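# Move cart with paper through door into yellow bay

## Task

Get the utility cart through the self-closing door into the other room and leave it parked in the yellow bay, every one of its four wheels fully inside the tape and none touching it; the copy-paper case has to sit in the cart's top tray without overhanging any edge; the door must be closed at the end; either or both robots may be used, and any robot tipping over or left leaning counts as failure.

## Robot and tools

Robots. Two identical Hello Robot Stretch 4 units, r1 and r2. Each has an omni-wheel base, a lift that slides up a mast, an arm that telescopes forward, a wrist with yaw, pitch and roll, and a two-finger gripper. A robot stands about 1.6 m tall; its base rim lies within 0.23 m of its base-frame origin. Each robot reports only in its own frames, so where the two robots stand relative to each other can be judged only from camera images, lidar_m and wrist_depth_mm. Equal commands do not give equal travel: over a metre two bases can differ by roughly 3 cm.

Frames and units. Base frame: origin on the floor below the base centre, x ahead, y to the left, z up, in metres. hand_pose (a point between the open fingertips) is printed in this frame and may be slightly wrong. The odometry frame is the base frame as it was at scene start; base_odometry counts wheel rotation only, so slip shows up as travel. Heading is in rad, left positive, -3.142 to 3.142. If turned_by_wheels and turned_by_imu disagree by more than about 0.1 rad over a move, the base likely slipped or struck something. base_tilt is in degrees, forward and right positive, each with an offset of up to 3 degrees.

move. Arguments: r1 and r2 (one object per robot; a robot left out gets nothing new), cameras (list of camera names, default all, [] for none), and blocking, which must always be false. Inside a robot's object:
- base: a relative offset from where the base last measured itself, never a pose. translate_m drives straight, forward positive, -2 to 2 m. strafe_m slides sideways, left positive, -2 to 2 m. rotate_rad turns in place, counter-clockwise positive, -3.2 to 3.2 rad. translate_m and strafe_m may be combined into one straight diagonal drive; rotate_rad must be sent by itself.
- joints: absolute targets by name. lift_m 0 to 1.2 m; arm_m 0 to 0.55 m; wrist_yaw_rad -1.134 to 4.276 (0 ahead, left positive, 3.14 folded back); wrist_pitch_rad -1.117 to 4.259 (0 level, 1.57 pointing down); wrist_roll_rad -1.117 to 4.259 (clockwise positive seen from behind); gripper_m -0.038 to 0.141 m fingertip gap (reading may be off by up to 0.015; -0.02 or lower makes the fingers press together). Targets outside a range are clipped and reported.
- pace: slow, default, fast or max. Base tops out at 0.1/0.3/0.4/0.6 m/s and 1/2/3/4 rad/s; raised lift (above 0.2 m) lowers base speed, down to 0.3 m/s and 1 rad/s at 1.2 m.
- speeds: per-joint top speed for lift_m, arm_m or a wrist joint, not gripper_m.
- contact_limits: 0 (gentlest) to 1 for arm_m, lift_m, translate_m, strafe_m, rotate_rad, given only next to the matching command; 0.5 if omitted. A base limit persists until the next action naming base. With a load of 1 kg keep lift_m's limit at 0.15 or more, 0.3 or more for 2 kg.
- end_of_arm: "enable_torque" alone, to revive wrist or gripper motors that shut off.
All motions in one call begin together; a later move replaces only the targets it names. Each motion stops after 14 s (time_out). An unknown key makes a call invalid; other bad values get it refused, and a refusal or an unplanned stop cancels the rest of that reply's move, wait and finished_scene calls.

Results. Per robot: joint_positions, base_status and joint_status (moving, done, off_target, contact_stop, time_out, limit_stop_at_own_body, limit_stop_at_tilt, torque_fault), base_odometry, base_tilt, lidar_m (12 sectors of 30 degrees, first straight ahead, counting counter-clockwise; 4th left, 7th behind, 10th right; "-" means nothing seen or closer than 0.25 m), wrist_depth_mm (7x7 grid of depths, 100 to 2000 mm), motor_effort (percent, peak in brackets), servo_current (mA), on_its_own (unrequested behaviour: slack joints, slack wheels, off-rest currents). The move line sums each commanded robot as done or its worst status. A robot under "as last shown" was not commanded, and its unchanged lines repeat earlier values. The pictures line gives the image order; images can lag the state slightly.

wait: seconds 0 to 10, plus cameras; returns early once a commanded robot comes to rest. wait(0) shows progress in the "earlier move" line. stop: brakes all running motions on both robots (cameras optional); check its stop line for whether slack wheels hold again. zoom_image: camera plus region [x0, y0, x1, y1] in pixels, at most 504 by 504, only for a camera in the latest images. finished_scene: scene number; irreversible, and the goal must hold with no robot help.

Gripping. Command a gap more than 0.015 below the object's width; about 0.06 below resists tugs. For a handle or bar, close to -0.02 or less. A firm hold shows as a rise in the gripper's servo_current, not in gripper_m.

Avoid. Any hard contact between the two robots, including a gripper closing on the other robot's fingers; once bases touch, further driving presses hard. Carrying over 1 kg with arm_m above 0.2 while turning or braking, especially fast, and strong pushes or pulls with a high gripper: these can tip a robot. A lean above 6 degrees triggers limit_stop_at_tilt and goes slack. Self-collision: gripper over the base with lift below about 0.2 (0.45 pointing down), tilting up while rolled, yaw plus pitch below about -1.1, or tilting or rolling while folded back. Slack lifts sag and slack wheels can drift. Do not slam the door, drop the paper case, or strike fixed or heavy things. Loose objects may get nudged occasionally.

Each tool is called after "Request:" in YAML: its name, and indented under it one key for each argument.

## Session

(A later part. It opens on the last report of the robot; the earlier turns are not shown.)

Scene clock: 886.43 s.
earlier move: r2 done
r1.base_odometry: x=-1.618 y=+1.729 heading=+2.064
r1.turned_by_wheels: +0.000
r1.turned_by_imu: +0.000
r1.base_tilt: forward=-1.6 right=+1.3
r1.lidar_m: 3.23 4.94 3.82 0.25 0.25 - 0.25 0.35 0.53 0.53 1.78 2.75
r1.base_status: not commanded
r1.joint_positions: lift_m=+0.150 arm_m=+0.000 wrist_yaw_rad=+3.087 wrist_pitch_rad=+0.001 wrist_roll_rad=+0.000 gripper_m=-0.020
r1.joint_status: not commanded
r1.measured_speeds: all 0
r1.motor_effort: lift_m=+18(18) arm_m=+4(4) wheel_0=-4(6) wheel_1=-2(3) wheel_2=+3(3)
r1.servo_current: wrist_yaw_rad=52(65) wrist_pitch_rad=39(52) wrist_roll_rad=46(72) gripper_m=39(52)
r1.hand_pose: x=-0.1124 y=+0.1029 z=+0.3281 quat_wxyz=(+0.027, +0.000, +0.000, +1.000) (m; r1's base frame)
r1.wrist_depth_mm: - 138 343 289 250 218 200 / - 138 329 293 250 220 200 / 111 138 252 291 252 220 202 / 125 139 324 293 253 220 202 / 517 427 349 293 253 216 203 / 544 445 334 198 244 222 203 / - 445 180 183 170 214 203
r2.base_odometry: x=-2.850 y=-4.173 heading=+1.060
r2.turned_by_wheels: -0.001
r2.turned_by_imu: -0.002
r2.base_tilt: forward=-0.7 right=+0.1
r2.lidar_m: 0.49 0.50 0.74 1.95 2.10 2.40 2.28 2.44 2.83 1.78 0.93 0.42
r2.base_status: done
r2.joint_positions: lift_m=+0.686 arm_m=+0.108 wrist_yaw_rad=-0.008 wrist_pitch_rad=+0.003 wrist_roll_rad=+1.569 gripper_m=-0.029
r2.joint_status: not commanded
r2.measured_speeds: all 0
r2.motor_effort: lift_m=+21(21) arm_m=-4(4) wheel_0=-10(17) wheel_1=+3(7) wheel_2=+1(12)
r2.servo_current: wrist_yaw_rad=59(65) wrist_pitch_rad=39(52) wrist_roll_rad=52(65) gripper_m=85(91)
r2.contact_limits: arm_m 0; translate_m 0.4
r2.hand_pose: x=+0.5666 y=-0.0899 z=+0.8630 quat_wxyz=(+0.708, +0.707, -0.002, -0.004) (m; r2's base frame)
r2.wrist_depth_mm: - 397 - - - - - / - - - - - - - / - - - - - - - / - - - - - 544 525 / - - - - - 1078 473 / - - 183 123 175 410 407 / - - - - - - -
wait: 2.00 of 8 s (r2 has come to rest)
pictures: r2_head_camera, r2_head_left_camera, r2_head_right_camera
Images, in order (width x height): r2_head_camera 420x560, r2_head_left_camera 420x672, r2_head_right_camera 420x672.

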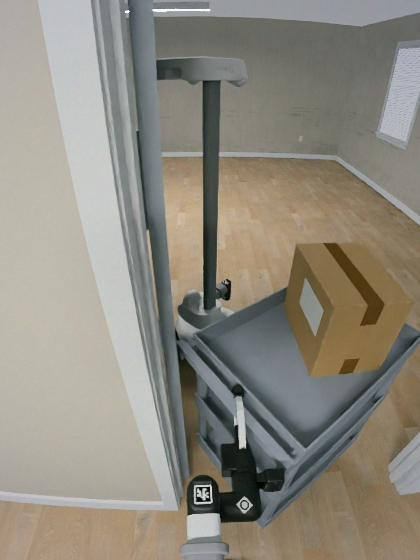

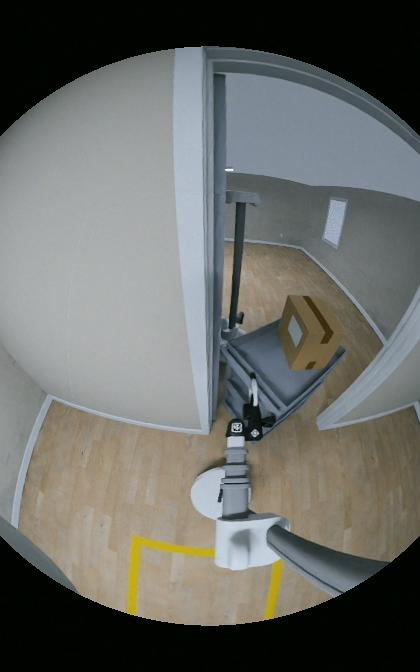

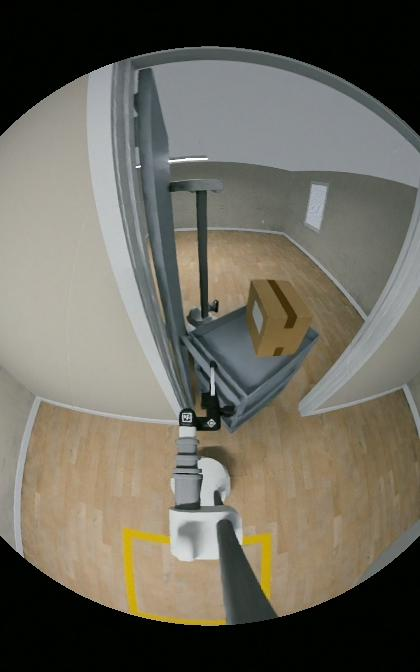

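Request:
move:
  r2: {"base":{"translate_m":-0.25},"pace":"slow","contact_limits":{"translate_m":0.4}}
  blocking: false
  cameras: []

Request:
wait:
  seconds: 8
  cameras: ["r2_head_camera","r2_head_left_camera","r2_head_right_camera"]

Scene clock: 894.77 s.
move: r2 moving
r1: as last shown
r1.turned_by_imu: -0.001
r1.base_tilt: forward=-1.5 right=+1.3
r1.lidar_m: 3.24 4.94 3.82 0.25 0.25 - 0.25 0.35 0.54 0.54 1.82 2.75
r1.motor_effort: lift_m=+18(18) arm_m=+4(4) wheel_0=-5(5) wheel_1=-2(3) wheel_2=+3(3)
r1.servo_current: wrist_yaw_rad=72(72) wrist_pitch_rad=39(52) wrist_roll_rad=33(59) gripper_m=46(52)
r1.wrist_depth_mm: - 138 347 289 250 218 200 / - 138 329 291 250 220 201 / 111 138 254 291 251 220 201 / 124 139 325 293 252 220 202 / 517 427 351 294 253 217 203 / 544 445 334 198 243 221 203 / - 445 180 184 170 213 203
r2.base_odometry: x=-2.856 y=-4.183 heading=+1.059
r2.turned_by_wheels: -0.001
r2.turned_by_imu: +0.000
r2.base_tilt: forward=-0.7 right=+0.1
r2.lidar_m: 0.53 0.52 0.78 1.97 2.07 2.37 2.31 2.41 2.85 1.79 0.88 0.40
r2.base_status: translate_m moving
r2.joint_positions: lift_m=+0.686 arm_m=+0.108 wrist_yaw_rad=-0.008 wrist_pitch_rad=+0.003 wrist_roll_rad=+1.569 gripper_m=-0.029
r2.joint_status: not commanded
r2.measured_speeds: translate_m=-0.049 strafe_m=+0.000 rotate_rad=-0.001 lift_m=+0.000 arm_m=+0.000 wrist_yaw_rad=+0.000 wrist_pitch_rad=+0.000 wrist_roll_rad=+0.000
r2.motor_effort: lift_m=+21(21) arm_m=-4(4) wheel_0=-15(19) wheel_1=-11(11) wheel_2=+11(11)
r2.servo_current: wrist_yaw_rad=46(65) wrist_pitch_rad=39(46) wrist_roll_rad=52(52) gripper_m=78(91)
r2.contact_limits: arm_m 0; translate_m 0.4
r2.hand_pose: x=+0.5666 y=-0.0899 z=+0.8630 quat_wxyz=(+0.708, +0.707, -0.002, -0.004) (m; r2's base frame)
r2.wrist_depth_mm: - 399 - - - - - / - - - - - - - / - - - - - - - / - - - - - 544 525 / - - - - - 1060 473 / - - 183 122 167 410 413 / - - - - - - -
pictures: none
No camera images: "cameras" was empty.

Scene clock: 898.03 s.
earlier move: r2 done
r1.base_odometry: x=-1.618 y=+1.729 heading=+2.064
r1.turned_by_wheels: +0.000
r1.turned_by_imu: +0.000
r1.base_tilt: forward=-1.6 right=+1.3
r1.lidar_m: 3.22 4.94 3.82 0.25 0.25 - 0.25 0.34 0.76 0.75 1.78 2.72
r1.base_status: not commanded
r1.joint_positions: lift_m=+0.150 arm_m=+0.000 wrist_yaw_rad=+3.087 wrist_pitch_rad=+0.001 wrist_roll_rad=+0.000 gripper_m=-0.020
r1.joint_status: not commanded
r1.measured_speeds: all 0
r1.motor_effort: lift_m=+18(18) arm_m=+4(4) wheel_0=-5(6) wheel_1=-2(3) wheel_2=+3(3)
r1.servo_current: wrist_yaw_rad=46(72) wrist_pitch_rad=46(52) wrist_roll_rad=39(65) gripper_m=46(52)
r1.hand_pose: x=-0.1124 y=+0.1029 z=+0.3281 quat_wxyz=(+0.027, +0.000, +0.000, +1.000) (m; r1's base frame)
r1.wrist_depth_mm: - 137 347 289 249 218 199 / - 137 329 291 250 222 201 / 111 138 255 291 252 220 200 / 124 139 324 294 253 220 201 / 517 427 351 293 252 216 202 / 544 445 336 198 244 222 203 / - 442 179 183 170 213 202
r2.base_odometry: x=-2.973 y=-4.390 heading=+1.059
r2.turned_by_wheels: +0.001
r2.turned_by_imu: +0.000
r2.base_tilt: forward=-0.7 right=+0.1
r2.lidar_m: 0.56 0.79 1.09 1.98 2.07 2.15 2.07 2.15 2.82 2.67 0.88 0.43
r2.base_status: done
r2.joint_positions: lift_m=+0.686 arm_m=+0.108 wrist_yaw_rad=-0.008 wrist_pitch_rad=+0.003 wrist_roll_rad=+1.569 gripper_m=-0.029
r2.joint_status: not commanded
r2.measured_speeds: all 0
r2.motor_effort: lift_m=+21(21) arm_m=-3(4) wheel_0=-6(19) wheel_1=-6(11) wheel_2=+4(11)
r2.servo_current: wrist_yaw_rad=59(72) wrist_pitch_rad=46(52) wrist_roll_rad=46(65) gripper_m=78(91)
r2.contact_limits: arm_m 0; translate_m 0.4
r2.hand_pose: x=+0.5666 y=-0.0899 z=+0.8630 quat_wxyz=(+0.708, +0.707, -0.002, -0.004) (m; r2's base frame)
r2.wrist_depth_mm: - - - - - - - / - - - - - - - / - - - - - - - / - - - - - - 504 / - - - - - - 466 / - - - - 160 418 413 / - 146 - - - 469 -
wait: 3.27 of 8 s (r2 has come to rest)
pictures: r2_head_camera, r2_head_left_camera, r2_head_right_camera
Images, in order (width x height): r2_head_camera 420x560, r2_head_left_camera 420x672, r2_head_right_camera 420x672.

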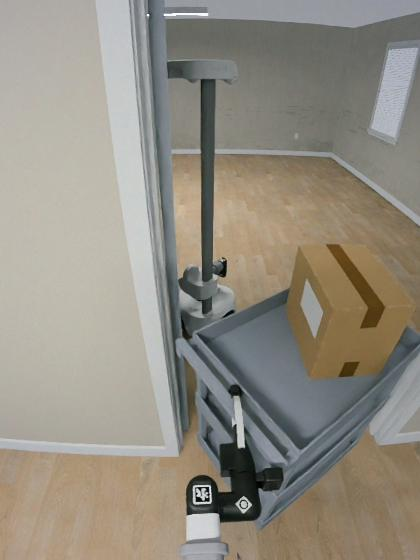

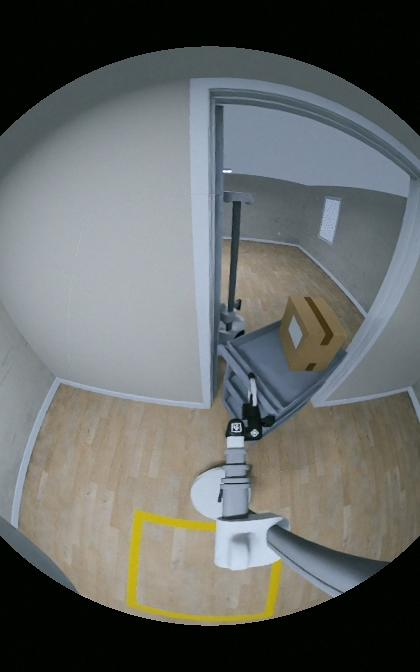

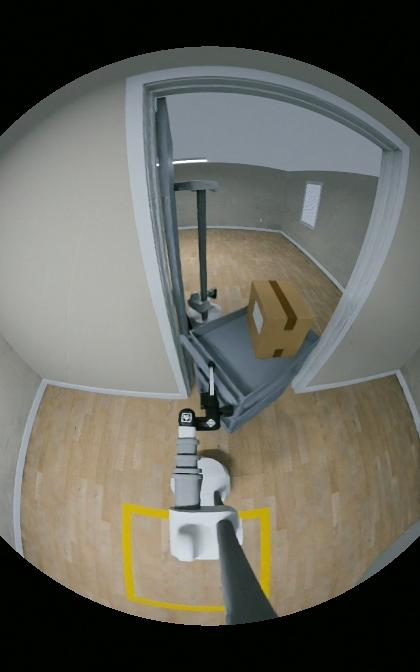

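Request:
move:
  r2: {"base":{"translate_m":-0.2,"strafe_m":-0.03},"contact_limits":{"translate_m":0.4},"pace":"slow"}
  blocking: false
  cameras: []

Request:
wait:
  seconds: 4
  cameras: ["r2_head_camera","r2_head_right_camera","r2_head_left_camera"]

Scene clock: 919.90 s.
move: r2 moving
r1: as last shown
r1.turned_by_imu: -0.001
r1.base_tilt: forward=-1.5 right=+1.3
r1.lidar_m: 3.23 4.94 3.83 0.25 0.25 - 0.25 0.35 0.77 0.76 1.77 2.73
r1.motor_effort: lift_m=+18(18) arm_m=+4(4) wheel_0=-5(5) wheel_1=-2(3) wheel_2=+3(3)
r1.servo_current: wrist_yaw_rad=39(59) wrist_pitch_rad=39(46) wrist_roll_rad=52(78) gripper_m=46(46)
r1.wrist_depth_mm: - 137 347 289 249 218 200 / - 138 330 291 251 222 201 / 111 138 253 291 252 220 201 / 124 139 324 293 253 221 202 / 508 424 351 294 252 217 203 / 544 445 334 198 244 221 202 / - 452 180 183 170 213 203
r2.base_odometry: x=-2.977 y=-4.402 heading=+1.059
r2.turned_by_wheels: +0.000
r2.turned_by_imu: +0.003
r2.base_tilt: forward=-0.6 right=+0.1
r2.lidar_m: 0.57 0.78 1.11 1.97 2.10 2.13 2.03 2.13 2.84 2.66 0.90 0.43
r2.base_status: translate_m moving; strafe_m moving
r2.joint_positions: lift_m=+0.686 arm_m=+0.108 wrist_yaw_rad=-0.008 wrist_pitch_rad=+0.003 wrist_roll_rad=+1.569 gripper_m=-0.029
r2.joint_status: not commanded
r2.measured_speeds: translate_m=-0.049 strafe_m=-0.007 rotate_rad=+0.001 lift_m=+0.000 arm_m=+0.000 wrist_yaw_rad=+0.004 wrist_pitch_rad=+0.000 wrist_roll_rad=+0.000
r2.motor_effort: lift_m=+21(21) arm_m=-4(4) wheel_0=-8(10) wheel_1=-7(10) wheel_2=+10(10)
r2.servo_current: wrist_yaw_rad=52(72) wrist_pitch_rad=46(46) wrist_roll_rad=33(59) gripper_m=78(85)
r2.contact_limits: arm_m 0; translate_m 0.4
r2.hand_pose: x=+0.5666 y=-0.0897 z=+0.8630 quat_wxyz=(+0.708, +0.707, -0.002, -0.004) (m; r2's base frame)
r2.wrist_depth_mm: - - - - - - - / - - - - - - - / - - - - - - - / - - - - - - 500 / - - - - - 1229 473 / - - - - 160 418 413 / 500 473 - - - 122 504
pictures: none
No camera images: "cameras" was empty.

Scene clock: 922.70 s.
earlier move: r2 done
r1.base_odometry: x=-1.618 y=+1.729 heading=+2.064
r1.turned_by_wheels: +0.000
r1.turned_by_imu: +0.000
r1.base_tilt: forward=-1.6 right=+1.3
r1.lidar_m: 3.24 4.97 3.84 0.25 0.25 - 0.25 0.32 0.87 1.21 1.79 2.72
r1.base_status: not commanded
r1.joint_positions: lift_m=+0.150 arm_m=+0.000 wrist_yaw_rad=+3.087 wrist_pitch_rad=+0.001 wrist_roll_rad=+0.000 gripper_m=-0.020
r1.joint_status: not commanded
r1.measured_speeds: all 0
r1.motor_effort: lift_m=+18(18) arm_m=+4(4) wheel_0=-5(6) wheel_1=-3(3) wheel_2=+3(3)
r1.servo_current: wrist_yaw_rad=39(78) wrist_pitch_rad=46(52) wrist_roll_rad=52(78) gripper_m=46(46)
r1.hand_pose: x=-0.1124 y=+0.1029 z=+0.3281 quat_wxyz=(+0.027, +0.000, +0.000, +1.000) (m; r1's base frame)
r1.wrist_depth_mm: - 138 345 289 250 219 200 / - 138 327 291 250 223 200 / 111 138 254 291 251 220 200 / 124 138 325 294 252 220 202 / 517 424 351 294 253 218 202 / 539 442 336 198 244 222 203 / - 445 179 183 170 213 203
r2.base_odometry: x=-3.044 y=-4.579 heading=+1.060
r2.turned_by_wheels: +0.001
r2.turned_by_imu: +0.001
r2.base_tilt: forward=-0.7 right=+0.0
r2.lidar_m: 0.56 0.98 1.40 2.00 2.12 1.92 1.87 1.95 2.72 2.70 1.25 0.44
r2.base_status: done
r2.joint_positions: lift_m=+0.686 arm_m=+0.108 wrist_yaw_rad=+0.002 wrist_pitch_rad=+0.003 wrist_roll_rad=+1.569 gripper_m=-0.029
r2.joint_status: not commanded
r2.measured_speeds: all 0
r2.motor_effort: lift_m=+21(21) arm_m=-3(4) wheel_0=+0(10) wheel_1=-3(10) wheel_2=+7(11)
r2.servo_current: wrist_yaw_rad=39(72) wrist_pitch_rad=39(52) wrist_roll_rad=39(65) gripper_m=78(91)
r2.contact_limits: arm_m 0; translate_m 0.4
r2.hand_pose: x=+0.5675 y=-0.0868 z=+0.8630 quat_wxyz=(+0.708, +0.707, +0.002, +0.000) (m; r2's base frame)
r2.wrist_depth_mm: - 379 - - - - - / - - - - - - - / - - - - - - - / - - - - - 539 530 / - - - - - 1397 477 / - - 182 - 167 410 415 / - - - - - - -
wait: 2.80 of 4 s (r2 has come to rest)
pictures: r2_head_camera, r2_head_left_camera, r2_head_right_camera
Images, in order (width x height): r2_head_camera 420x560, r2_head_left_camera 420x672, r2_head_right_camera 420x672.

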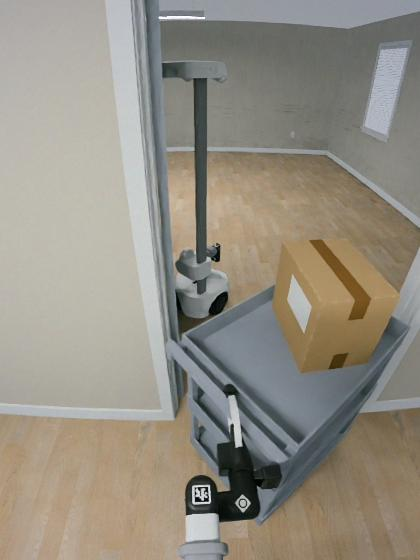

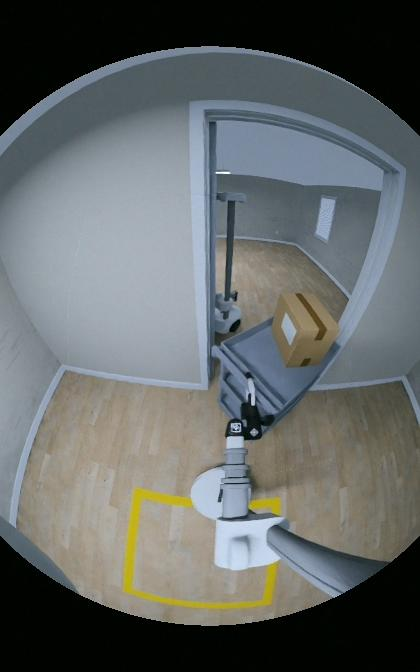

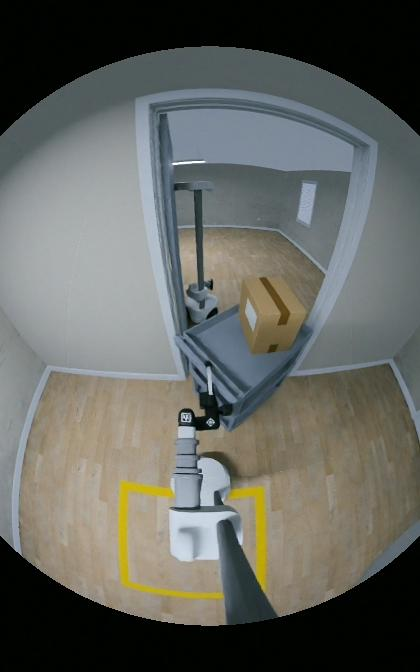

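Request:
move:
  r2: {"base":{"translate_m":-0.2,"strafe_m":-0.05},"contact_limits":{"translate_m":0.4},"pace":"slow"}
  blocking: false
  cameras: []

Request:
wait:
  seconds: 5
  cameras: ["r2_head_camera","r2_head_right_camera"]

Scene clock: 927.60 s.
move: r2 moving
r1: as last shown
r1.lidar_m: 3.23 4.94 3.82 0.25 0.25 - 0.25 0.35 0.90 1.23 1.79 2.75
r1.motor_effort: lift_m=+18(18) arm_m=+4(4) wheel_0=-5(5) wheel_1=-3(3) wheel_2=+3(3)
r1.servo_current: wrist_yaw_rad=59(59) wrist_pitch_rad=39(39) wrist_roll_rad=39(65) gripper_m=46(46)
r1.wrist_depth_mm: - 137 343 290 250 217 200 / - 138 329 290 251 223 200 / 111 138 254 293 250 220 202 / 124 139 324 293 253 221 203 / 512 424 353 294 253 218 202 / 539 445 334 198 243 222 203 / - 449 180 183 171 213 204
r2.base_odometry: x=-3.048 y=-4.592 heading=+1.060
r2.turned_by_wheels: +0.000
r2.turned_by_imu: +0.001
r2.base_tilt: forward=-0.7 right=+0.1
r2.lidar_m: 0.56 1.02 1.42 2.02 2.14 1.94 1.86 1.94 2.71 2.70 1.33 0.44
r2.base_status: translate_m moving; strafe_m moving
r2.joint_positions: lift_m=+0.686 arm_m=+0.108 wrist_yaw_rad=+0.003 wrist_pitch_rad=+0.003 wrist_roll_rad=+1.569 gripper_m=-0.029
r2.joint_status: not commanded
r2.measured_speeds: translate_m=-0.049 strafe_m=-0.012 rotate_rad=+0.000 lift_m=+0.000 arm_m=+0.000 wrist_yaw_rad=+0.003 wrist_pitch_rad=+0.000 wrist_roll_rad=+0.000
r2.motor_effort: lift_m=+21(21) arm_m=-4(4) wheel_0=-3(4) wheel_1=-7(7) wheel_2=+11(14)
r2.servo_current: wrist_yaw_rad=39(52) wrist_pitch_rad=39(46) wrist_roll_rad=52(65) gripper_m=85(85)
r2.contact_limits: arm_m 0; translate_m 0.4
r2.hand_pose: x=+0.5675 y=-0.0866 z=+0.8630 quat_wxyz=(+0.708, +0.707, +0.002, +0.000) (m; r2's base frame)
r2.wrist_depth_mm: - 375 - - - - - / - - - - - - - / - - - - - - - / - - - - - 535 530 / - - - - - 1430 480 / - - 182 110 167 410 410 / - - - - - - -
pictures: none
No camera images: "cameras" was empty.

Scene clock: 930.40 s.
earlier move: r2 done
r1.base_odometry: x=-1.618 y=+1.729 heading=+2.064
r1.turned_by_wheels: +0.000
r1.turned_by_imu: +0.000
r1.base_tilt: forward=-1.5 right=+1.3
r1.lidar_m: 3.22 4.94 3.82 0.25 0.25 - 0.25 0.35 1.02 1.22 1.78 2.75
r1.base_status: not commanded
r1.joint_positions: lift_m=+0.150 arm_m=+0.000 wrist_yaw_rad=+3.087 wrist_pitch_rad=+0.001 wrist_roll_rad=+0.000 gripper_m=-0.020
r1.joint_status: not commanded
r1.measured_speeds: all 0
r1.motor_effort: lift_m=+18(18) arm_m=+4(4) wheel_0=-5(6) wheel_1=-2(3) wheel_2=+3(3)
r1.servo_current: wrist_yaw_rad=46(72) wrist_pitch_rad=39(52) wrist_roll_rad=46(65) gripper_m=39(46)
r1.hand_pose: x=-0.1124 y=+0.1029 z=+0.3281 quat_wxyz=(+0.027, +0.000, +0.000, +1.000) (m; r1's base frame)
r1.wrist_depth_mm: - 137 345 289 249 218 200 / - 138 327 291 250 223 200 / 111 138 253 291 252 221 201 / 124 138 322 293 252 220 202 / 517 424 353 293 253 217 202 / 544 442 334 198 243 223 202 / - 445 180 183 171 215 202
r2.base_odometry: x=-3.098 y=-4.778 heading=+1.060
r2.turned_by_wheels: +0.000
r2.turned_by_imu: +0.001
r2.base_tilt: forward=-0.7 right=+0.1
r2.lidar_m: 0.54 1.21 1.67 2.04 2.20 1.72 1.66 1.75 2.46 2.64 1.59 0.41
r2.base_status: done
r2.joint_positions: lift_m=+0.686 arm_m=+0.108 wrist_yaw_rad=+0.004 wrist_pitch_rad=+0.003 wrist_roll_rad=+1.569 gripper_m=-0.029
r2.joint_status: not commanded
r2.measured_speeds: all 0
r2.motor_effort: lift_m=+21(21) arm_m=-3(4) wheel_0=-1(6) wheel_1=-2(8) wheel_2=+7(14)
r2.servo_current: wrist_yaw_rad=52(65) wrist_pitch_rad=39(52) wrist_roll_rad=52(65) gripper_m=91(91)
r2.contact_limits: arm_m 0; translate_m 0.4
r2.hand_pose: x=+0.5676 y=-0.0863 z=+0.8630 quat_wxyz=(+0.708, +0.707, +0.002, +0.000) (m; r2's base frame)
r2.wrist_depth_mm: - 342 340 - 124 - - / - 427 430 - 139 - - / - - 603 - 163 - - / - - - - 183 554 - / - - - 118 217 1618 508 / - - 181 140 175 - 459 / - - - - 392 384 389
wait: 2.80 of 5 s (r2 has come to rest)
pictures: r2_head_camera, r2_head_right_camera
Images, in order (width x height): r2_head_camera 420x560, r2_head_right_camera 420x672.

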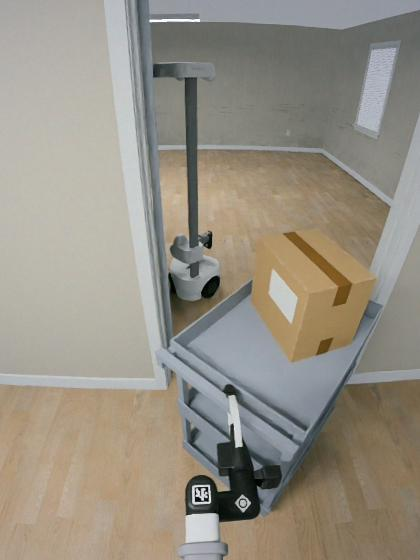

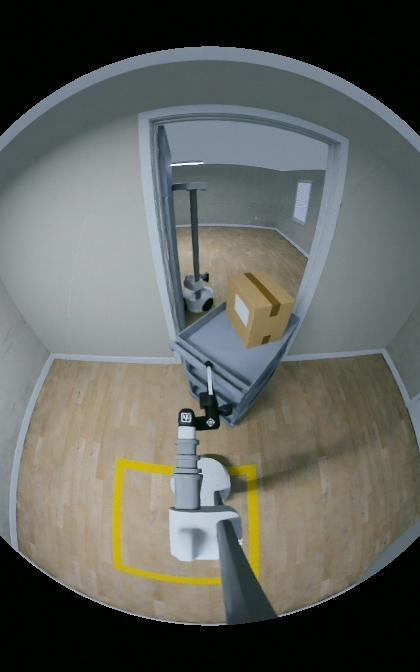

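Handle is free. Keep going.

Request:
move:
  r2: {"base":{"translate_m":-0.25,"strafe_m":-0.08},"contact_limits":{"translate_m":0.4},"pace":"slow"}
  blocking: false
  cameras: []

Request:
wait:
  seconds: 5
  cameras: ["r2_head_camera","r2_head_right_camera"]

Scene clock: 935.27 s.
move: r2 moving
r1: as last shown
r1.base_tilt: forward=-1.6 right=+1.3
r1.lidar_m: 3.24 4.93 3.81 0.25 0.25 - 0.25 0.32 1.01 1.20 1.78 2.72
r1.motor_effort: lift_m=+18(18) arm_m=+4(4) wheel_0=-4(5) wheel_1=-2(3) wheel_2=+3(3)
r1.servo_current: wrist_yaw_rad=46(65) wrist_pitch_rad=39(46) wrist_roll_rad=59(59) gripper_m=39(52)
r1.wrist_depth_mm: - 137 345 289 249 218 200 / - 138 329 291 250 222 200 / 111 138 254 291 252 220 202 / 125 139 324 291 253 221 201 / 512 424 351 293 253 217 202 / 539 442 332 198 244 222 203 / - 445 180 183 170 213 202
r2.base_odometry: x=-3.101 y=-4.791 heading=+1.060
r2.turned_by_wheels: +0.000
r2.turned_by_imu: +0.001
r2.base_tilt: forward=-0.6 right=+0.1
r2.lidar_m: 0.54 1.20 1.71 2.09 2.21 1.72 1.64 1.74 2.42 2.63 1.61 0.45
r2.base_status: translate_m moving; strafe_m moving
r2.joint_positions: lift_m=+0.686 arm_m=+0.108 wrist_yaw_rad=+0.004 wrist_pitch_rad=+0.003 wrist_roll_rad=+1.569 gripper_m=-0.029
r2.joint_status: not commanded
r2.measured_speeds: translate_m=-0.049 strafe_m=-0.016 rotate_rad=+0.002 lift_m=+0.000 arm_m=+0.000 wrist_yaw_rad=+0.000 wrist_pitch_rad=+0.000 wrist_roll_rad=+0.000
r2.motor_effort: lift_m=+21(21) arm_m=-4(4) wheel_0=-5(7) wheel_1=-8(8) wheel_2=+11(13)
r2.servo_current: wrist_yaw_rad=46(59) wrist_pitch_rad=46(46) wrist_roll_rad=39(52) gripper_m=85(85)
r2.contact_limits: arm_m 0; translate_m 0.4
r2.hand_pose: x=+0.5676 y=-0.0863 z=+0.8630 quat_wxyz=(+0.708, +0.707, +0.002, +0.000) (m; r2's base frame)
r2.wrist_depth_mm: - 342 343 - - - - / - 427 427 - - - - / - - 591 - 164 - - / - - - - 184 559 - / - - - 120 218 1618 512 / - - 181 141 175 - 466 / - - - - 392 121 392
pictures: none
No camera images: "cameras" was empty.

Scene clock: 938.63 s.
earlier move: r2 done
r1.base_odometry: x=-1.618 y=+1.729 heading=+2.064
r1.turned_by_wheels: +0.000
r1.turned_by_imu: +0.000
r1.base_tilt: forward=-1.5 right=+1.3
r1.lidar_m: 3.23 4.93 3.82 0.25 0.25 - 0.25 0.35 1.18 1.20 1.77 2.72
r1.base_status: not commanded
r1.joint_positions: lift_m=+0.150 arm_m=+0.000 wrist_yaw_rad=+3.087 wrist_pitch_rad=+0.001 wrist_roll_rad=+0.000 gripper_m=-0.020
r1.joint_status: not commanded
r1.measured_speeds: all 0
r1.motor_effort: lift_m=+18(18) arm_m=+4(4) wheel_0=-5(5) wheel_1=-2(3) wheel_2=+3(3)
r1.servo_current: wrist_yaw_rad=65(72) wrist_pitch_rad=39(52) wrist_roll_rad=46(59) gripper_m=39(52)
r1.hand_pose: x=-0.1124 y=+0.1029 z=+0.3281 quat_wxyz=(+0.027, +0.000, +0.000, +1.000) (m; r1's base frame)
r1.wrist_depth_mm: - 137 347 289 249 217 200 / - 138 327 290 250 223 200 / 111 138 253 291 250 221 202 / 124 138 324 293 252 220 202 / 517 427 353 294 253 218 202 / 539 442 334 198 244 221 203 / - 445 179 184 170 214 203
r2.base_odometry: x=-3.151 y=-5.035 heading=+1.060
r2.turned_by_wheels: +0.000
r2.turned_by_imu: +0.001
r2.base_tilt: forward=-0.7 right=+0.0
r2.lidar_m: 0.54 1.47 2.04 2.17 1.96 1.47 1.40 1.48 2.09 2.54 1.90 0.46
r2.base_status: done
r2.joint_positions: lift_m=+0.686 arm_m=+0.108 wrist_yaw_rad=+0.004 wrist_pitch_rad=+0.003 wrist_roll_rad=+1.569 gripper_m=-0.029
r2.joint_status: not commanded
r2.measured_speeds: all 0
r2.motor_effort: lift_m=+21(21) arm_m=-4(4) wheel_0=-3(8) wheel_1=-3(8) wheel_2=+7(13)
r2.servo_current: wrist_yaw_rad=52(65) wrist_pitch_rad=39(46) wrist_roll_rad=52(59) gripper_m=85(91)
r2.contact_limits: arm_m 0; translate_m 0.4
r2.hand_pose: x=+0.5676 y=-0.0863 z=+0.8630 quat_wxyz=(+0.708, +0.707, +0.002, +0.000) (m; r2's base frame)
r2.wrist_depth_mm: - 421 421 102 155 - - / - 397 394 107 168 - - / - - 477 115 183 - - / - - 615 129 201 - - / - - - 145 222 1756 - / - - 181 164 177 - 492 / - - - - - - -
wait: 3.37 of 5 s (r2 has come to rest)
pictures: r2_head_camera, r2_head_right_camera
Images, in order (width x height): r2_head_camera 420x560, r2_head_right_camera 420x672.

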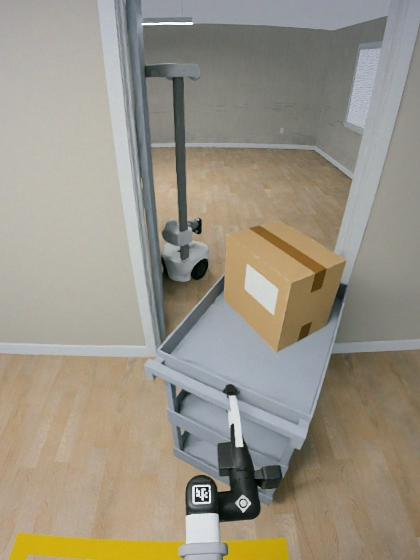

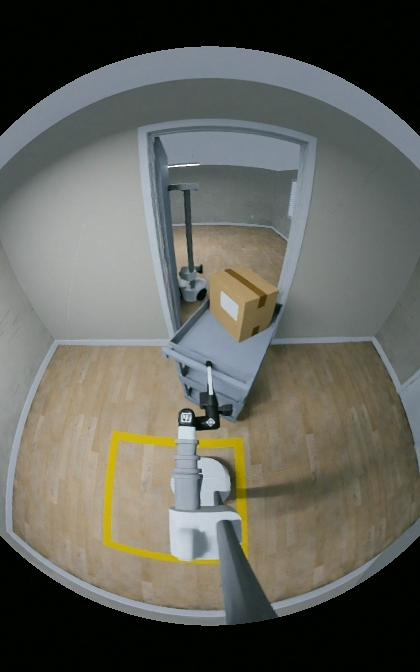

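Request:
move:
  r2: {"base":{"translate_m":-0.45},"contact_limits":{"translate_m":0.4}}
  blocking: false
  cameras: []

Request:
wait:
  seconds: 5
  cameras: ["r2_head_camera","r2_head_right_camera"]

Scene clock: 950.30 s.
move: r2 moving
r1: as last shown
r1.turned_by_imu: -0.001
r1.base_tilt: forward=-1.6 right=+1.3
r1.lidar_m: 3.25 4.93 3.82 0.26 0.25 - 0.25 0.34 1.21 1.21 1.79 2.74
r1.servo_current: wrist_yaw_rad=39(65) wrist_pitch_rad=33(52) wrist_roll_rad=46(65) gripper_m=39(46)
r1.wrist_depth_mm: - 137 345 289 249 219 199 / - 137 329 291 250 223 200 / 111 138 254 291 252 220 201 / 124 138 325 294 252 221 202 / 512 424 351 294 253 217 202 / 539 442 334 198 243 221 202 / - 449 180 183 170 213 203
r2.base_odometry: x=-3.166 y=-5.062 heading=+1.060
r2.turned_by_wheels: +0.000
r2.turned_by_imu: +0.001
r2.base_tilt: forward=-0.7 right=+0.1
r2.lidar_m: 0.56 1.51 2.08 2.17 1.92 1.46 1.38 1.45 2.04 2.55 1.97 0.47
r2.base_status: translate_m moving
r2.joint_positions: lift_m=+0.686 arm_m=+0.108 wrist_yaw_rad=+0.002 wrist_pitch_rad=+0.003 wrist_roll_rad=+1.569 gripper_m=-0.029
r2.joint_status: not commanded
r2.measured_speeds: translate_m=-0.122 strafe_m=+0.001 rotate_rad=+0.003 lift_m=+0.000 arm_m=+0.000 wrist_yaw_rad=-0.019 wrist_pitch_rad=+0.000 wrist_roll_rad=+0.000
r2.motor_effort: lift_m=+21(21) arm_m=-4(4) wheel_0=-9(11) wheel_1=-10(10) wheel_2=+15(15)
r2.servo_current: wrist_yaw_rad=52(52) wrist_pitch_rad=46(46) wrist_roll_rad=52(52) gripper_m=91(91)
r2.contact_limits: arm_m 0; translate_m 0.4
r2.hand_pose: x=+0.5675 y=-0.0868 z=+0.8630 quat_wxyz=(+0.708, +0.707, +0.002, +0.000) (m; r2's base frame)
r2.wrist_depth_mm: - 439 436 105 160 - - / - 402 402 116 173 - - / - 504 466 123 187 - - / - - 597 134 205 - - / - - - 147 224 1863 - / - - 180 167 179 - 496 / - 136 - - - - -
pictures: none
No camera images: "cameras" was empty.

Scene clock: 952.80 s.
earlier move: r2 done
r1.base_odometry: x=-1.618 y=+1.729 heading=+2.064
r1.turned_by_wheels: +0.000
r1.turned_by_imu: +0.000
r1.base_tilt: forward=-1.5 right=+1.3
r1.lidar_m: 3.23 4.94 3.85 0.25 0.25 - 0.25 0.35 1.58 1.21 1.79 2.74
r1.base_status: not commanded
r1.joint_positions: lift_m=+0.150 arm_m=+0.000 wrist_yaw_rad=+3.087 wrist_pitch_rad=+0.001 wrist_roll_rad=+0.000 gripper_m=-0.020
r1.joint_status: not commanded
r1.measured_speeds: all 0
r1.motor_effort: lift_m=+18(18) arm_m=+4(4) wheel_0=-5(6) wheel_1=-2(3) wheel_2=+3(3)
r1.servo_current: wrist_yaw_rad=46(72) wrist_pitch_rad=46(52) wrist_roll_rad=39(65) gripper_m=52(52)
r1.hand_pose: x=-0.1124 y=+0.1029 z=+0.3281 quat_wxyz=(+0.027, +0.000, +0.000, +1.000) (m; r1's base frame)
r1.wrist_depth_mm: - 138 345 287 249 218 200 / - 138 330 290 250 223 200 / 111 138 253 293 251 220 202 / 124 138 322 291 253 220 202 / 512 424 353 296 253 216 202 / 535 442 332 198 244 222 202 / - 445 180 185 170 214 203
r2.base_odometry: x=-3.371 y=-5.427 heading=+1.060
r2.turned_by_wheels: +0.000
r2.turned_by_imu: -0.001
r2.base_tilt: forward=-0.7 right=+0.1
r2.lidar_m: 0.54 1.94 2.24 2.17 1.37 1.01 0.97 1.02 1.43 2.54 2.55 0.48
r2.base_status: done
r2.joint_positions: lift_m=+0.686 arm_m=+0.108 wrist_yaw_rad=-0.001 wrist_pitch_rad=+0.003 wrist_roll_rad=+1.569 gripper_m=-0.029
r2.joint_status: not commanded
r2.measured_speeds: all 0
r2.motor_effort: lift_m=+21(21) arm_m=-4(4) wheel_0=-5(16) wheel_1=-3(11) wheel_2=+2(15)
r2.servo_current: wrist_yaw_rad=39(59) wrist_pitch_rad=46(46) wrist_roll_rad=26(59) gripper_m=78(91)
r2.contact_limits: arm_m 0; translate_m 0.4
r2.hand_pose: x=+0.5672 y=-0.0877 z=+0.8630 quat_wxyz=(+0.708, +0.707, +0.001, -0.002) (m; r2's base frame)
r2.wrist_depth_mm: - - 525 124 178 - - / - 477 449 129 188 - - / - 449 439 138 200 - - / - - 530 146 215 - - / - - - 159 227 - - / - - 182 170 177 - - / - 136 - - - - 473
wait: 2.50 of 5 s (r2 has come to rest)
pictures: r2_head_camera, r2_head_right_camera
Images, in order (width x height): r2_head_camera 420x560, r2_head_right_camera 420x672.

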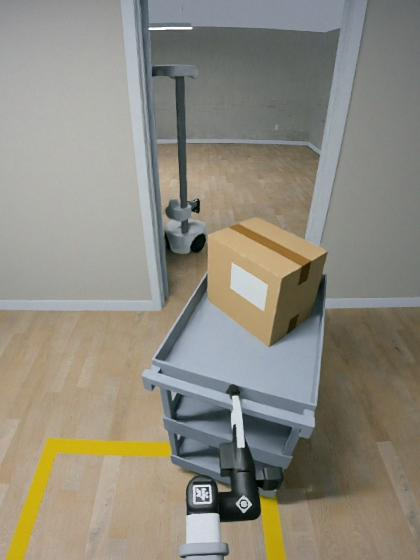

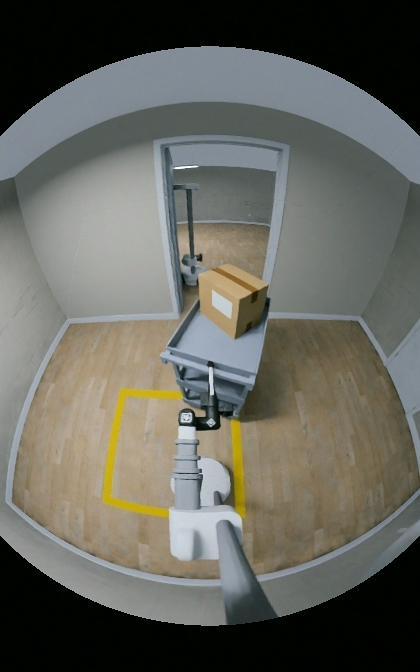

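Request:
move:
  r2: {"base":{"translate_m":-0.25,"strafe_m":0.36},"contact_limits":{"translate_m":0.4}}
  r1: {"base":{"translate_m":0.25},"pace":"slow"}
  blocking: false
  cameras: []

Request:
wait:
  seconds: 5
  cameras: ["r2_head_camera","r2_head_left_camera","r1_head_camera","r1_head_right_camera","r1_head_left_camera"]

Scene clock: 966.10 s.
move: r1 moving; r2 moving
r1.base_odometry: x=-1.624 y=+1.740 heading=+2.064
r1.turned_by_wheels: +0.000
r1.turned_by_imu: +0.000
r1.base_tilt: forward=-1.6 right=+1.3
r1.lidar_m: 3.21 4.93 3.84 0.25 0.25 - 0.25 0.35 1.61 1.19 1.79 2.71
r1.base_status: translate_m moving
r1.joint_positions: lift_m=+0.150 arm_m=+0.000 wrist_yaw_rad=+3.087 wrist_pitch_rad=+0.001 wrist_roll_rad=+0.000 gripper_m=-0.020
r1.joint_status: not commanded
r1.measured_speeds: translate_m=+0.049 strafe_m=+0.000 rotate_rad=+0.000 lift_m=+0.000 arm_m=+0.000 wrist_yaw_rad=+0.000 wrist_pitch_rad=+0.000 wrist_roll_rad=+0.000
r1.motor_effort: lift_m=+18(18) arm_m=+4(4) wheel_0=+1(6) wheel_1=+6(8) wheel_2=-3(4)
r1.servo_current: wrist_yaw_rad=52(72) wrist_pitch_rad=39(52) wrist_roll_rad=46(65) gripper_m=39(46)
r1.hand_pose: x=-0.1124 y=+0.1029 z=+0.3281 quat_wxyz=(+0.027, +0.000, +0.000, +1.000) (m; r1's base frame)
r1.wrist_depth_mm: - 137 347 291 248 217 198 / - 137 329 291 250 219 199 / 111 138 254 291 251 219 200 / 125 139 324 294 253 220 201 / 525 430 351 294 252 216 202 / 554 449 343 198 242 220 201 / - 455 180 183 170 213 202
r2.base_odometry: x=-3.402 y=-5.430 heading=+1.060
r2.turned_by_wheels: +0.000
r2.turned_by_imu: +0.001
r2.base_tilt: forward=-0.6 right=+0.1
r2.lidar_m: 0.50 1.95 2.24 2.14 1.33 0.99 0.93 0.98 1.42 2.56 2.59 0.47
r2.base_status: translate_m moving; strafe_m moving
r2.joint_positions: lift_m=+0.686 arm_m=+0.108 wrist_yaw_rad=-0.003 wrist_pitch_rad=+0.003 wrist_roll_rad=+1.569 gripper_m=-0.029
r2.joint_status: not commanded
r2.measured_speeds: translate_m=-0.073 strafe_m=+0.099 rotate_rad=+0.005 lift_m=+0.000 arm_m=+0.000 wrist_yaw_rad=+0.000 wrist_pitch_rad=+0.000 wrist_roll_rad=+0.000
r2.motor_effort: lift_m=+21(21) arm_m=-4(4) wheel_0=-18(19) wheel_1=+6(7) wheel_2=+8(10)
r2.servo_current: wrist_yaw_rad=52(52) wrist_pitch_rad=39(46) wrist_roll_rad=46(59) gripper_m=85(85)
r2.contact_limits: arm_m 0; translate_m 0.4
r2.hand_pose: x=+0.5671 y=-0.0882 z=+0.8630 quat_wxyz=(+0.708, +0.707, +0.000, -0.002) (m; r2's base frame)
r2.wrist_depth_mm: - 496 508 123 178 - - / - 452 436 128 187 - - / - 455 439 137 198 - - / - - 539 146 212 - - / 1537 - - 156 226 - - / - - 180 170 178 1430 517 / - 136 - - - - 469
pictures: none
No camera images: "cameras" was empty.

Scene clock: 968.53 s.
earlier move: r1 moving; r2 done
r1.base_odometry: x=-1.729 y=+1.935 heading=+2.064
r1.turned_by_wheels: +0.000
r1.turned_by_imu: +0.000
r1.base_tilt: forward=-1.6 right=+1.3
r1.lidar_m: 3.06 4.78 4.14 2.46 2.13 0.25 0.25 0.43 2.11 1.22 2.13 2.58
r1.base_status: translate_m moving
r1.joint_positions: lift_m=+0.150 arm_m=+0.000 wrist_yaw_rad=+3.087 wrist_pitch_rad=+0.001 wrist_roll_rad=+0.000 gripper_m=-0.020
r1.joint_status: not commanded
r1.measured_speeds: translate_m=+0.059 strafe_m=+0.000 rotate_rad=+0.003 lift_m=+0.000 arm_m=+0.000 wrist_yaw_rad=+0.000 wrist_pitch_rad=+0.000 wrist_roll_rad=+0.000
r1.motor_effort: lift_m=+18(18) arm_m=+4(4) wheel_0=+2(6) wheel_1=+5(9) wheel_2=-1(4)
r1.servo_current: wrist_yaw_rad=46(78) wrist_pitch_rad=39(52) wrist_roll_rad=52(72) gripper_m=39(52)
r1.hand_pose: x=-0.1124 y=+0.1029 z=+0.3281 quat_wxyz=(+0.027, +0.000, +0.000, +1.000) (m; r1's base frame)
r1.wrist_depth_mm: - 137 392 298 266 - - / - 137 359 300 265 - - / 111 138 254 303 266 - - / 125 138 349 303 266 - - / 1921 521 394 304 268 - - / 1182 521 389 198 263 1229 1182 / 866 140 180 183 162 820 842
r2.base_odometry: x=-3.807 y=-5.469 heading=+1.060
r2.turned_by_wheels: +0.000
r2.turned_by_imu: -0.002
r2.base_tilt: forward=-0.7 right=+0.1
r2.lidar_m: 0.54 2.19 1.88 1.81 1.00 0.74 0.69 0.75 1.02 2.89 2.90 0.39
r2.base_status: done
r2.joint_positions: lift_m=+0.686 arm_m=+0.108 wrist_yaw_rad=-0.005 wrist_pitch_rad=+0.003 wrist_roll_rad=+1.569 gripper_m=-0.029
r2.joint_status: not commanded
r2.measured_speeds: all 0
r2.motor_effort: lift_m=+21(21) arm_m=-4(4) wheel_0=-3(20) wheel_1=+3(7) wheel_2=+3(10)
r2.servo_current: wrist_yaw_rad=52(59) wrist_pitch_rad=39(46) wrist_roll_rad=46(59) gripper_m=78(85)
r2.contact_limits: arm_m 0; translate_m 0.4
r2.hand_pose: x=+0.5669 y=-0.0887 z=+0.8630 quat_wxyz=(+0.708, +0.707, +0.000, -0.003) (m; r2's base frame)
r2.wrist_depth_mm: 1708 364 349 - - 115 - / 1708 504 477 - - 131 - / 1756 - - - 152 - - / 1756 - - - 187 554 - / - - - - 220 1618 488 / - - 182 133 174 1499 449 / - - - - - 389 1138
wait: 2.43 of 5 s (r2 has come to rest)
pictures: r1_head_camera, r1_head_left_camera, r1_head_right_camera, r2_head_camera, r2_head_left_camera
Images, in order (width x height): r1_head_camera 420x560, r1_head_left_camera 420x672, r1_head_right_camera 420x672, r2_head_camera 420x560, r2_head_left_camera 420x672.

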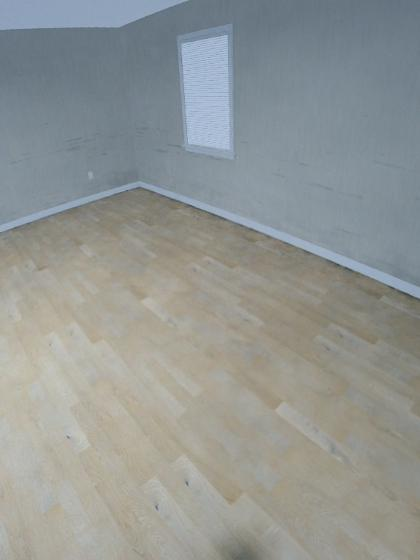

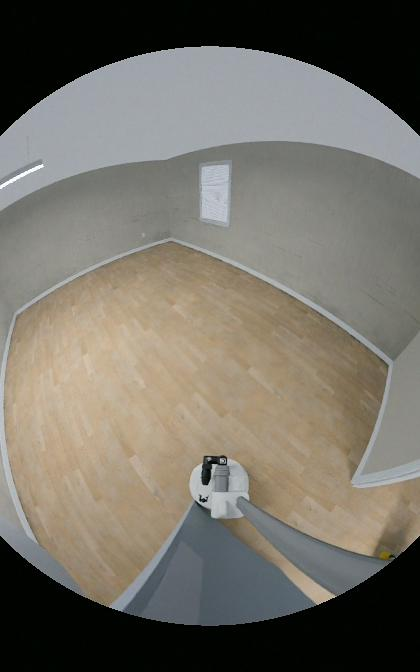

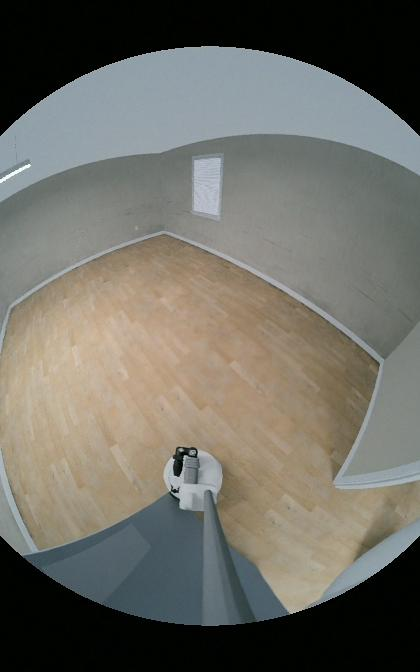

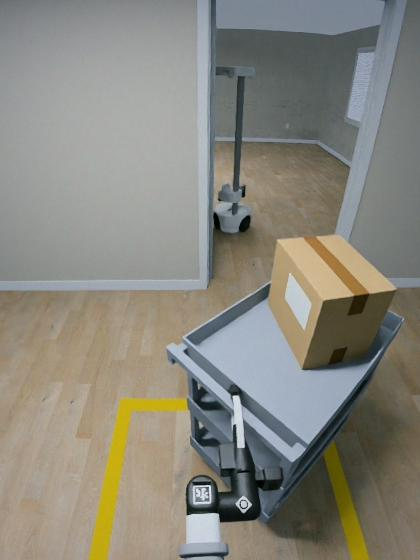

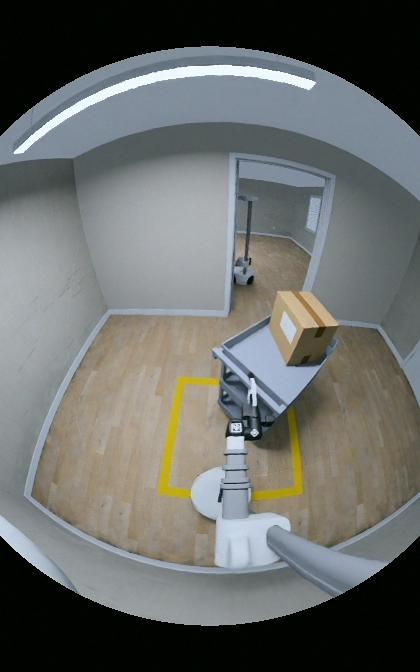

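Request:
move:
  r2: {"base":{"translate_m":-0.32,"strafe_m":0.08},"contact_limits":{"translate_m":0.4}}
  r1: {"base":{"translate_m":0.45},"pace":"slow"}
  blocking: false
  cameras: []

Request:
wait:
  seconds: 5
  cameras: ["r2_head_camera","r2_head_left_camera","r1_head_right_camera"]

Scene clock: 976.37 s.
earlier move: r1 done
move: r1 moving; r2 moving
r1.base_odometry: x=-1.742 y=+1.960 heading=+2.065
r1.turned_by_wheels: +0.001
r1.turned_by_imu: +0.000
r1.base_tilt: forward=-1.6 right=+1.2
r1.lidar_m: 3.01 4.75 4.16 2.47 2.17 0.25 0.25 0.50 1.36 1.24 2.16 2.56
r1.base_status: translate_m moving
r1.joint_positions: lift_m=+0.150 arm_m=+0.000 wrist_yaw_rad=+3.087 wrist_pitch_rad=+0.001 wrist_roll_rad=+0.000 gripper_m=-0.020
r1.joint_status: not commanded
r1.measured_speeds: translate_m=+0.048 strafe_m=+0.000 rotate_rad=-0.001 lift_m=+0.000 arm_m=+0.000 wrist_yaw_rad=+0.000 wrist_pitch_rad=+0.000 wrist_roll_rad=+0.000
r1.motor_effort: lift_m=+18(18) arm_m=+4(4) wheel_0=+3(4) wheel_1=+7(8) wheel_2=-2(4)
r1.servo_current: wrist_yaw_rad=39(65) wrist_pitch_rad=46(46) wrist_roll_rad=39(65) gripper_m=46(46)
r1.hand_pose: x=-0.1124 y=+0.1029 z=+0.3281 quat_wxyz=(+0.027, +0.000, +0.000, +1.000) (m; r1's base frame)
r1.wrist_depth_mm: - 138 389 294 - - - / - 137 362 294 - - - / 111 138 253 297 - - - / 124 139 349 298 - - - / 1921 525 399 300 - - 1618 / 1182 530 382 198 289 1205 1182 / 866 140 180 183 144 820 866
r2.base_odometry: x=-3.829 y=-5.492 heading=+1.060
r2.turned_by_wheels: +0.000
r2.turned_by_imu: +0.001
r2.base_tilt: forward=-0.6 right=+0.1
r2.lidar_m: 0.53 2.23 1.88 1.81 0.94 0.72 0.68 0.71 1.02 2.92 2.93 0.42
r2.base_status: translate_m moving; strafe_m moving
r2.joint_positions: lift_m=+0.686 arm_m=+0.108 wrist_yaw_rad=-0.004 wrist_pitch_rad=+0.003 wrist_roll_rad=+1.569 gripper_m=-0.029
r2.joint_status: not commanded
r2.measured_speeds: translate_m=-0.121 strafe_m=+0.030 rotate_rad=-0.002 lift_m=+0.000 arm_m=+0.000 wrist_yaw_rad=+0.005 wrist_pitch_rad=+0.000 wrist_roll_rad=+0.000
r2.motor_effort: lift_m=+21(21) arm_m=-4(4) wheel_0=-10(14) wheel_1=-8(8) wheel_2=+13(14)
r2.servo_current: wrist_yaw_rad=46(59) wrist_pitch_rad=39(46) wrist_roll_rad=33(59) gripper_m=78(85)
r2.contact_limits: arm_m 0; translate_m 0.4
r2.hand_pose: x=+0.5669 y=-0.0887 z=+0.8630 quat_wxyz=(+0.708, +0.707, +0.000, -0.003) (m; r2's base frame)
r2.wrist_depth_mm: 1708 359 349 - - 116 - / 1756 500 469 - - 132 - / 1808 - - - 152 - - / 1756 - - - 187 554 - / - - - - 220 1618 496 / - - 181 134 174 1499 459 / - - - - - 394 1138
pictures: none
No camera images: "cameras" was empty.

Scene clock: 978.43 s.
earlier move: r1 moving; r2 done
r1.base_odometry: x=-1.835 y=+2.131 heading=+2.065
r1.turned_by_wheels: +0.000
r1.turned_by_imu: +0.000
r1.base_tilt: forward=-1.6 right=+1.3
r1.lidar_m: 2.87 4.61 4.46 2.65 2.30 2.26 0.26 0.25 1.29 1.39 2.40 2.43
r1.base_status: translate_m moving
r1.joint_positions: lift_m=+0.150 arm_m=+0.000 wrist_yaw_rad=+3.087 wrist_pitch_rad=+0.001 wrist_roll_rad=+0.000 gripper_m=-0.020
r1.joint_status: not commanded
r1.measured_speeds: translate_m=+0.100 strafe_m=+0.000 rotate_rad=+0.002 lift_m=+0.000 arm_m=+0.000 wrist_yaw_rad=+0.000 wrist_pitch_rad=+0.000 wrist_roll_rad=+0.000
r1.motor_effort: lift_m=+18(18) arm_m=+4(4) wheel_0=+3(6) wheel_1=+6(9) wheel_2=-4(5)
r1.servo_current: wrist_yaw_rad=33(72) wrist_pitch_rad=39(52) wrist_roll_rad=39(65) gripper_m=39(52)
r1.hand_pose: x=-0.1124 y=+0.1029 z=+0.3281 quat_wxyz=(+0.027, +0.000, +0.000, +1.000) (m; r1's base frame)
r1.wrist_depth_mm: - 137 - - - - - / - 137 - - - - - / 111 138 213 - - - - / 124 138 239 - - - - / 314 - - - - - 1863 / 315 1182 210 200 1229 1229 1182 / 317 809 180 183 161 820 842
r2.base_odometry: x=-4.033 y=-5.709 heading=+1.060
r2.turned_by_wheels: +0.000
r2.turned_by_imu: +0.001
r2.base_tilt: forward=-0.7 right=+0.0
r2.lidar_m: 0.54 2.44 1.82 1.45 0.57 0.41 0.38 0.41 0.58 1.72 3.15 0.40
r2.base_status: done
r2.joint_positions: lift_m=+0.686 arm_m=+0.108 wrist_yaw_rad=+0.001 wrist_pitch_rad=+0.003 wrist_roll_rad=+1.569 gripper_m=-0.029
r2.joint_status: not commanded
r2.measured_speeds: all 0
r2.motor_effort: lift_m=+21(21) arm_m=-4(4) wheel_0=+0(14) wheel_1=-3(9) wheel_2=+4(15)
r2.servo_current: wrist_yaw_rad=33(59) wrist_pitch_rad=46(46) wrist_roll_rad=46(59) gripper_m=85(91)
r2.contact_limits: arm_m 0; translate_m 0.4
r2.hand_pose: x=+0.5674 y=-0.0872 z=+0.8630 quat_wxyz=(+0.708, +0.707, +0.001, -0.001) (m; r2's base frame)
r2.wrist_depth_mm: - 347 338 - - - - / - 462 439 - 140 - - / - - - - 161 - - / - - - - 182 549 - / - - - 114 218 1618 500 / - - 186 137 174 1618 466 / - - - - - 392 1078
wait: 2.07 of 5 s (r2 has come to rest)
pictures: r1_head_right_camera, r2_head_camera, r2_head_left_camera
Images, in order (width x height): r1_head_right_camera 420x672, r2_head_camera 420x560, r2_head_left_camera 420x672.

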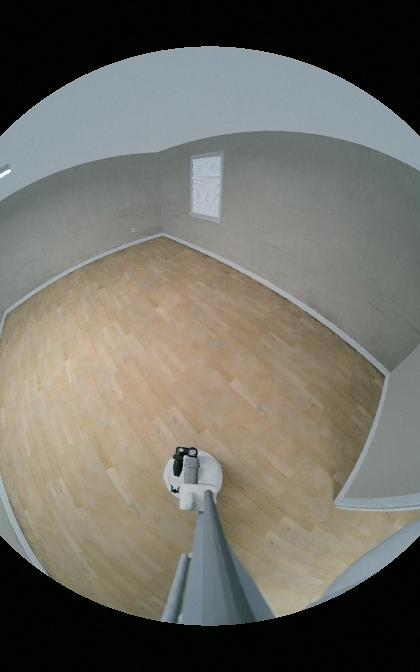

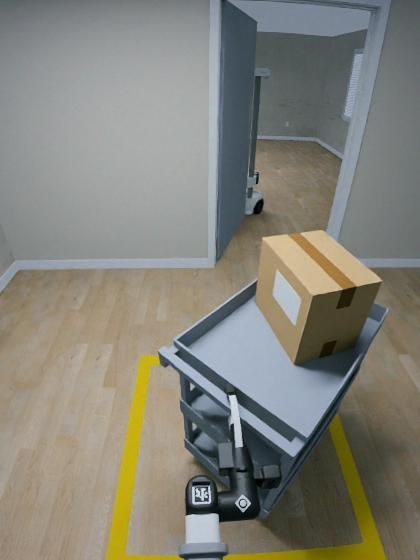

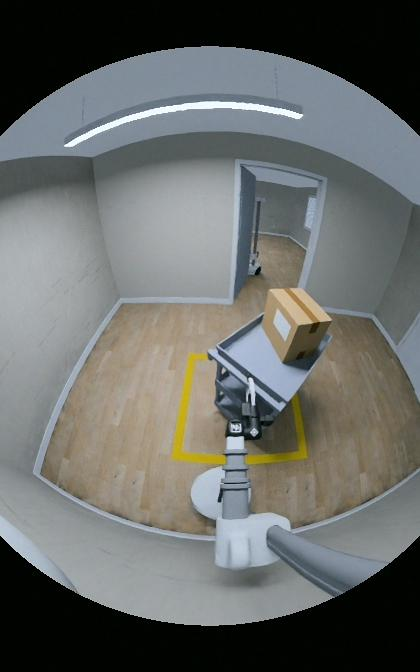

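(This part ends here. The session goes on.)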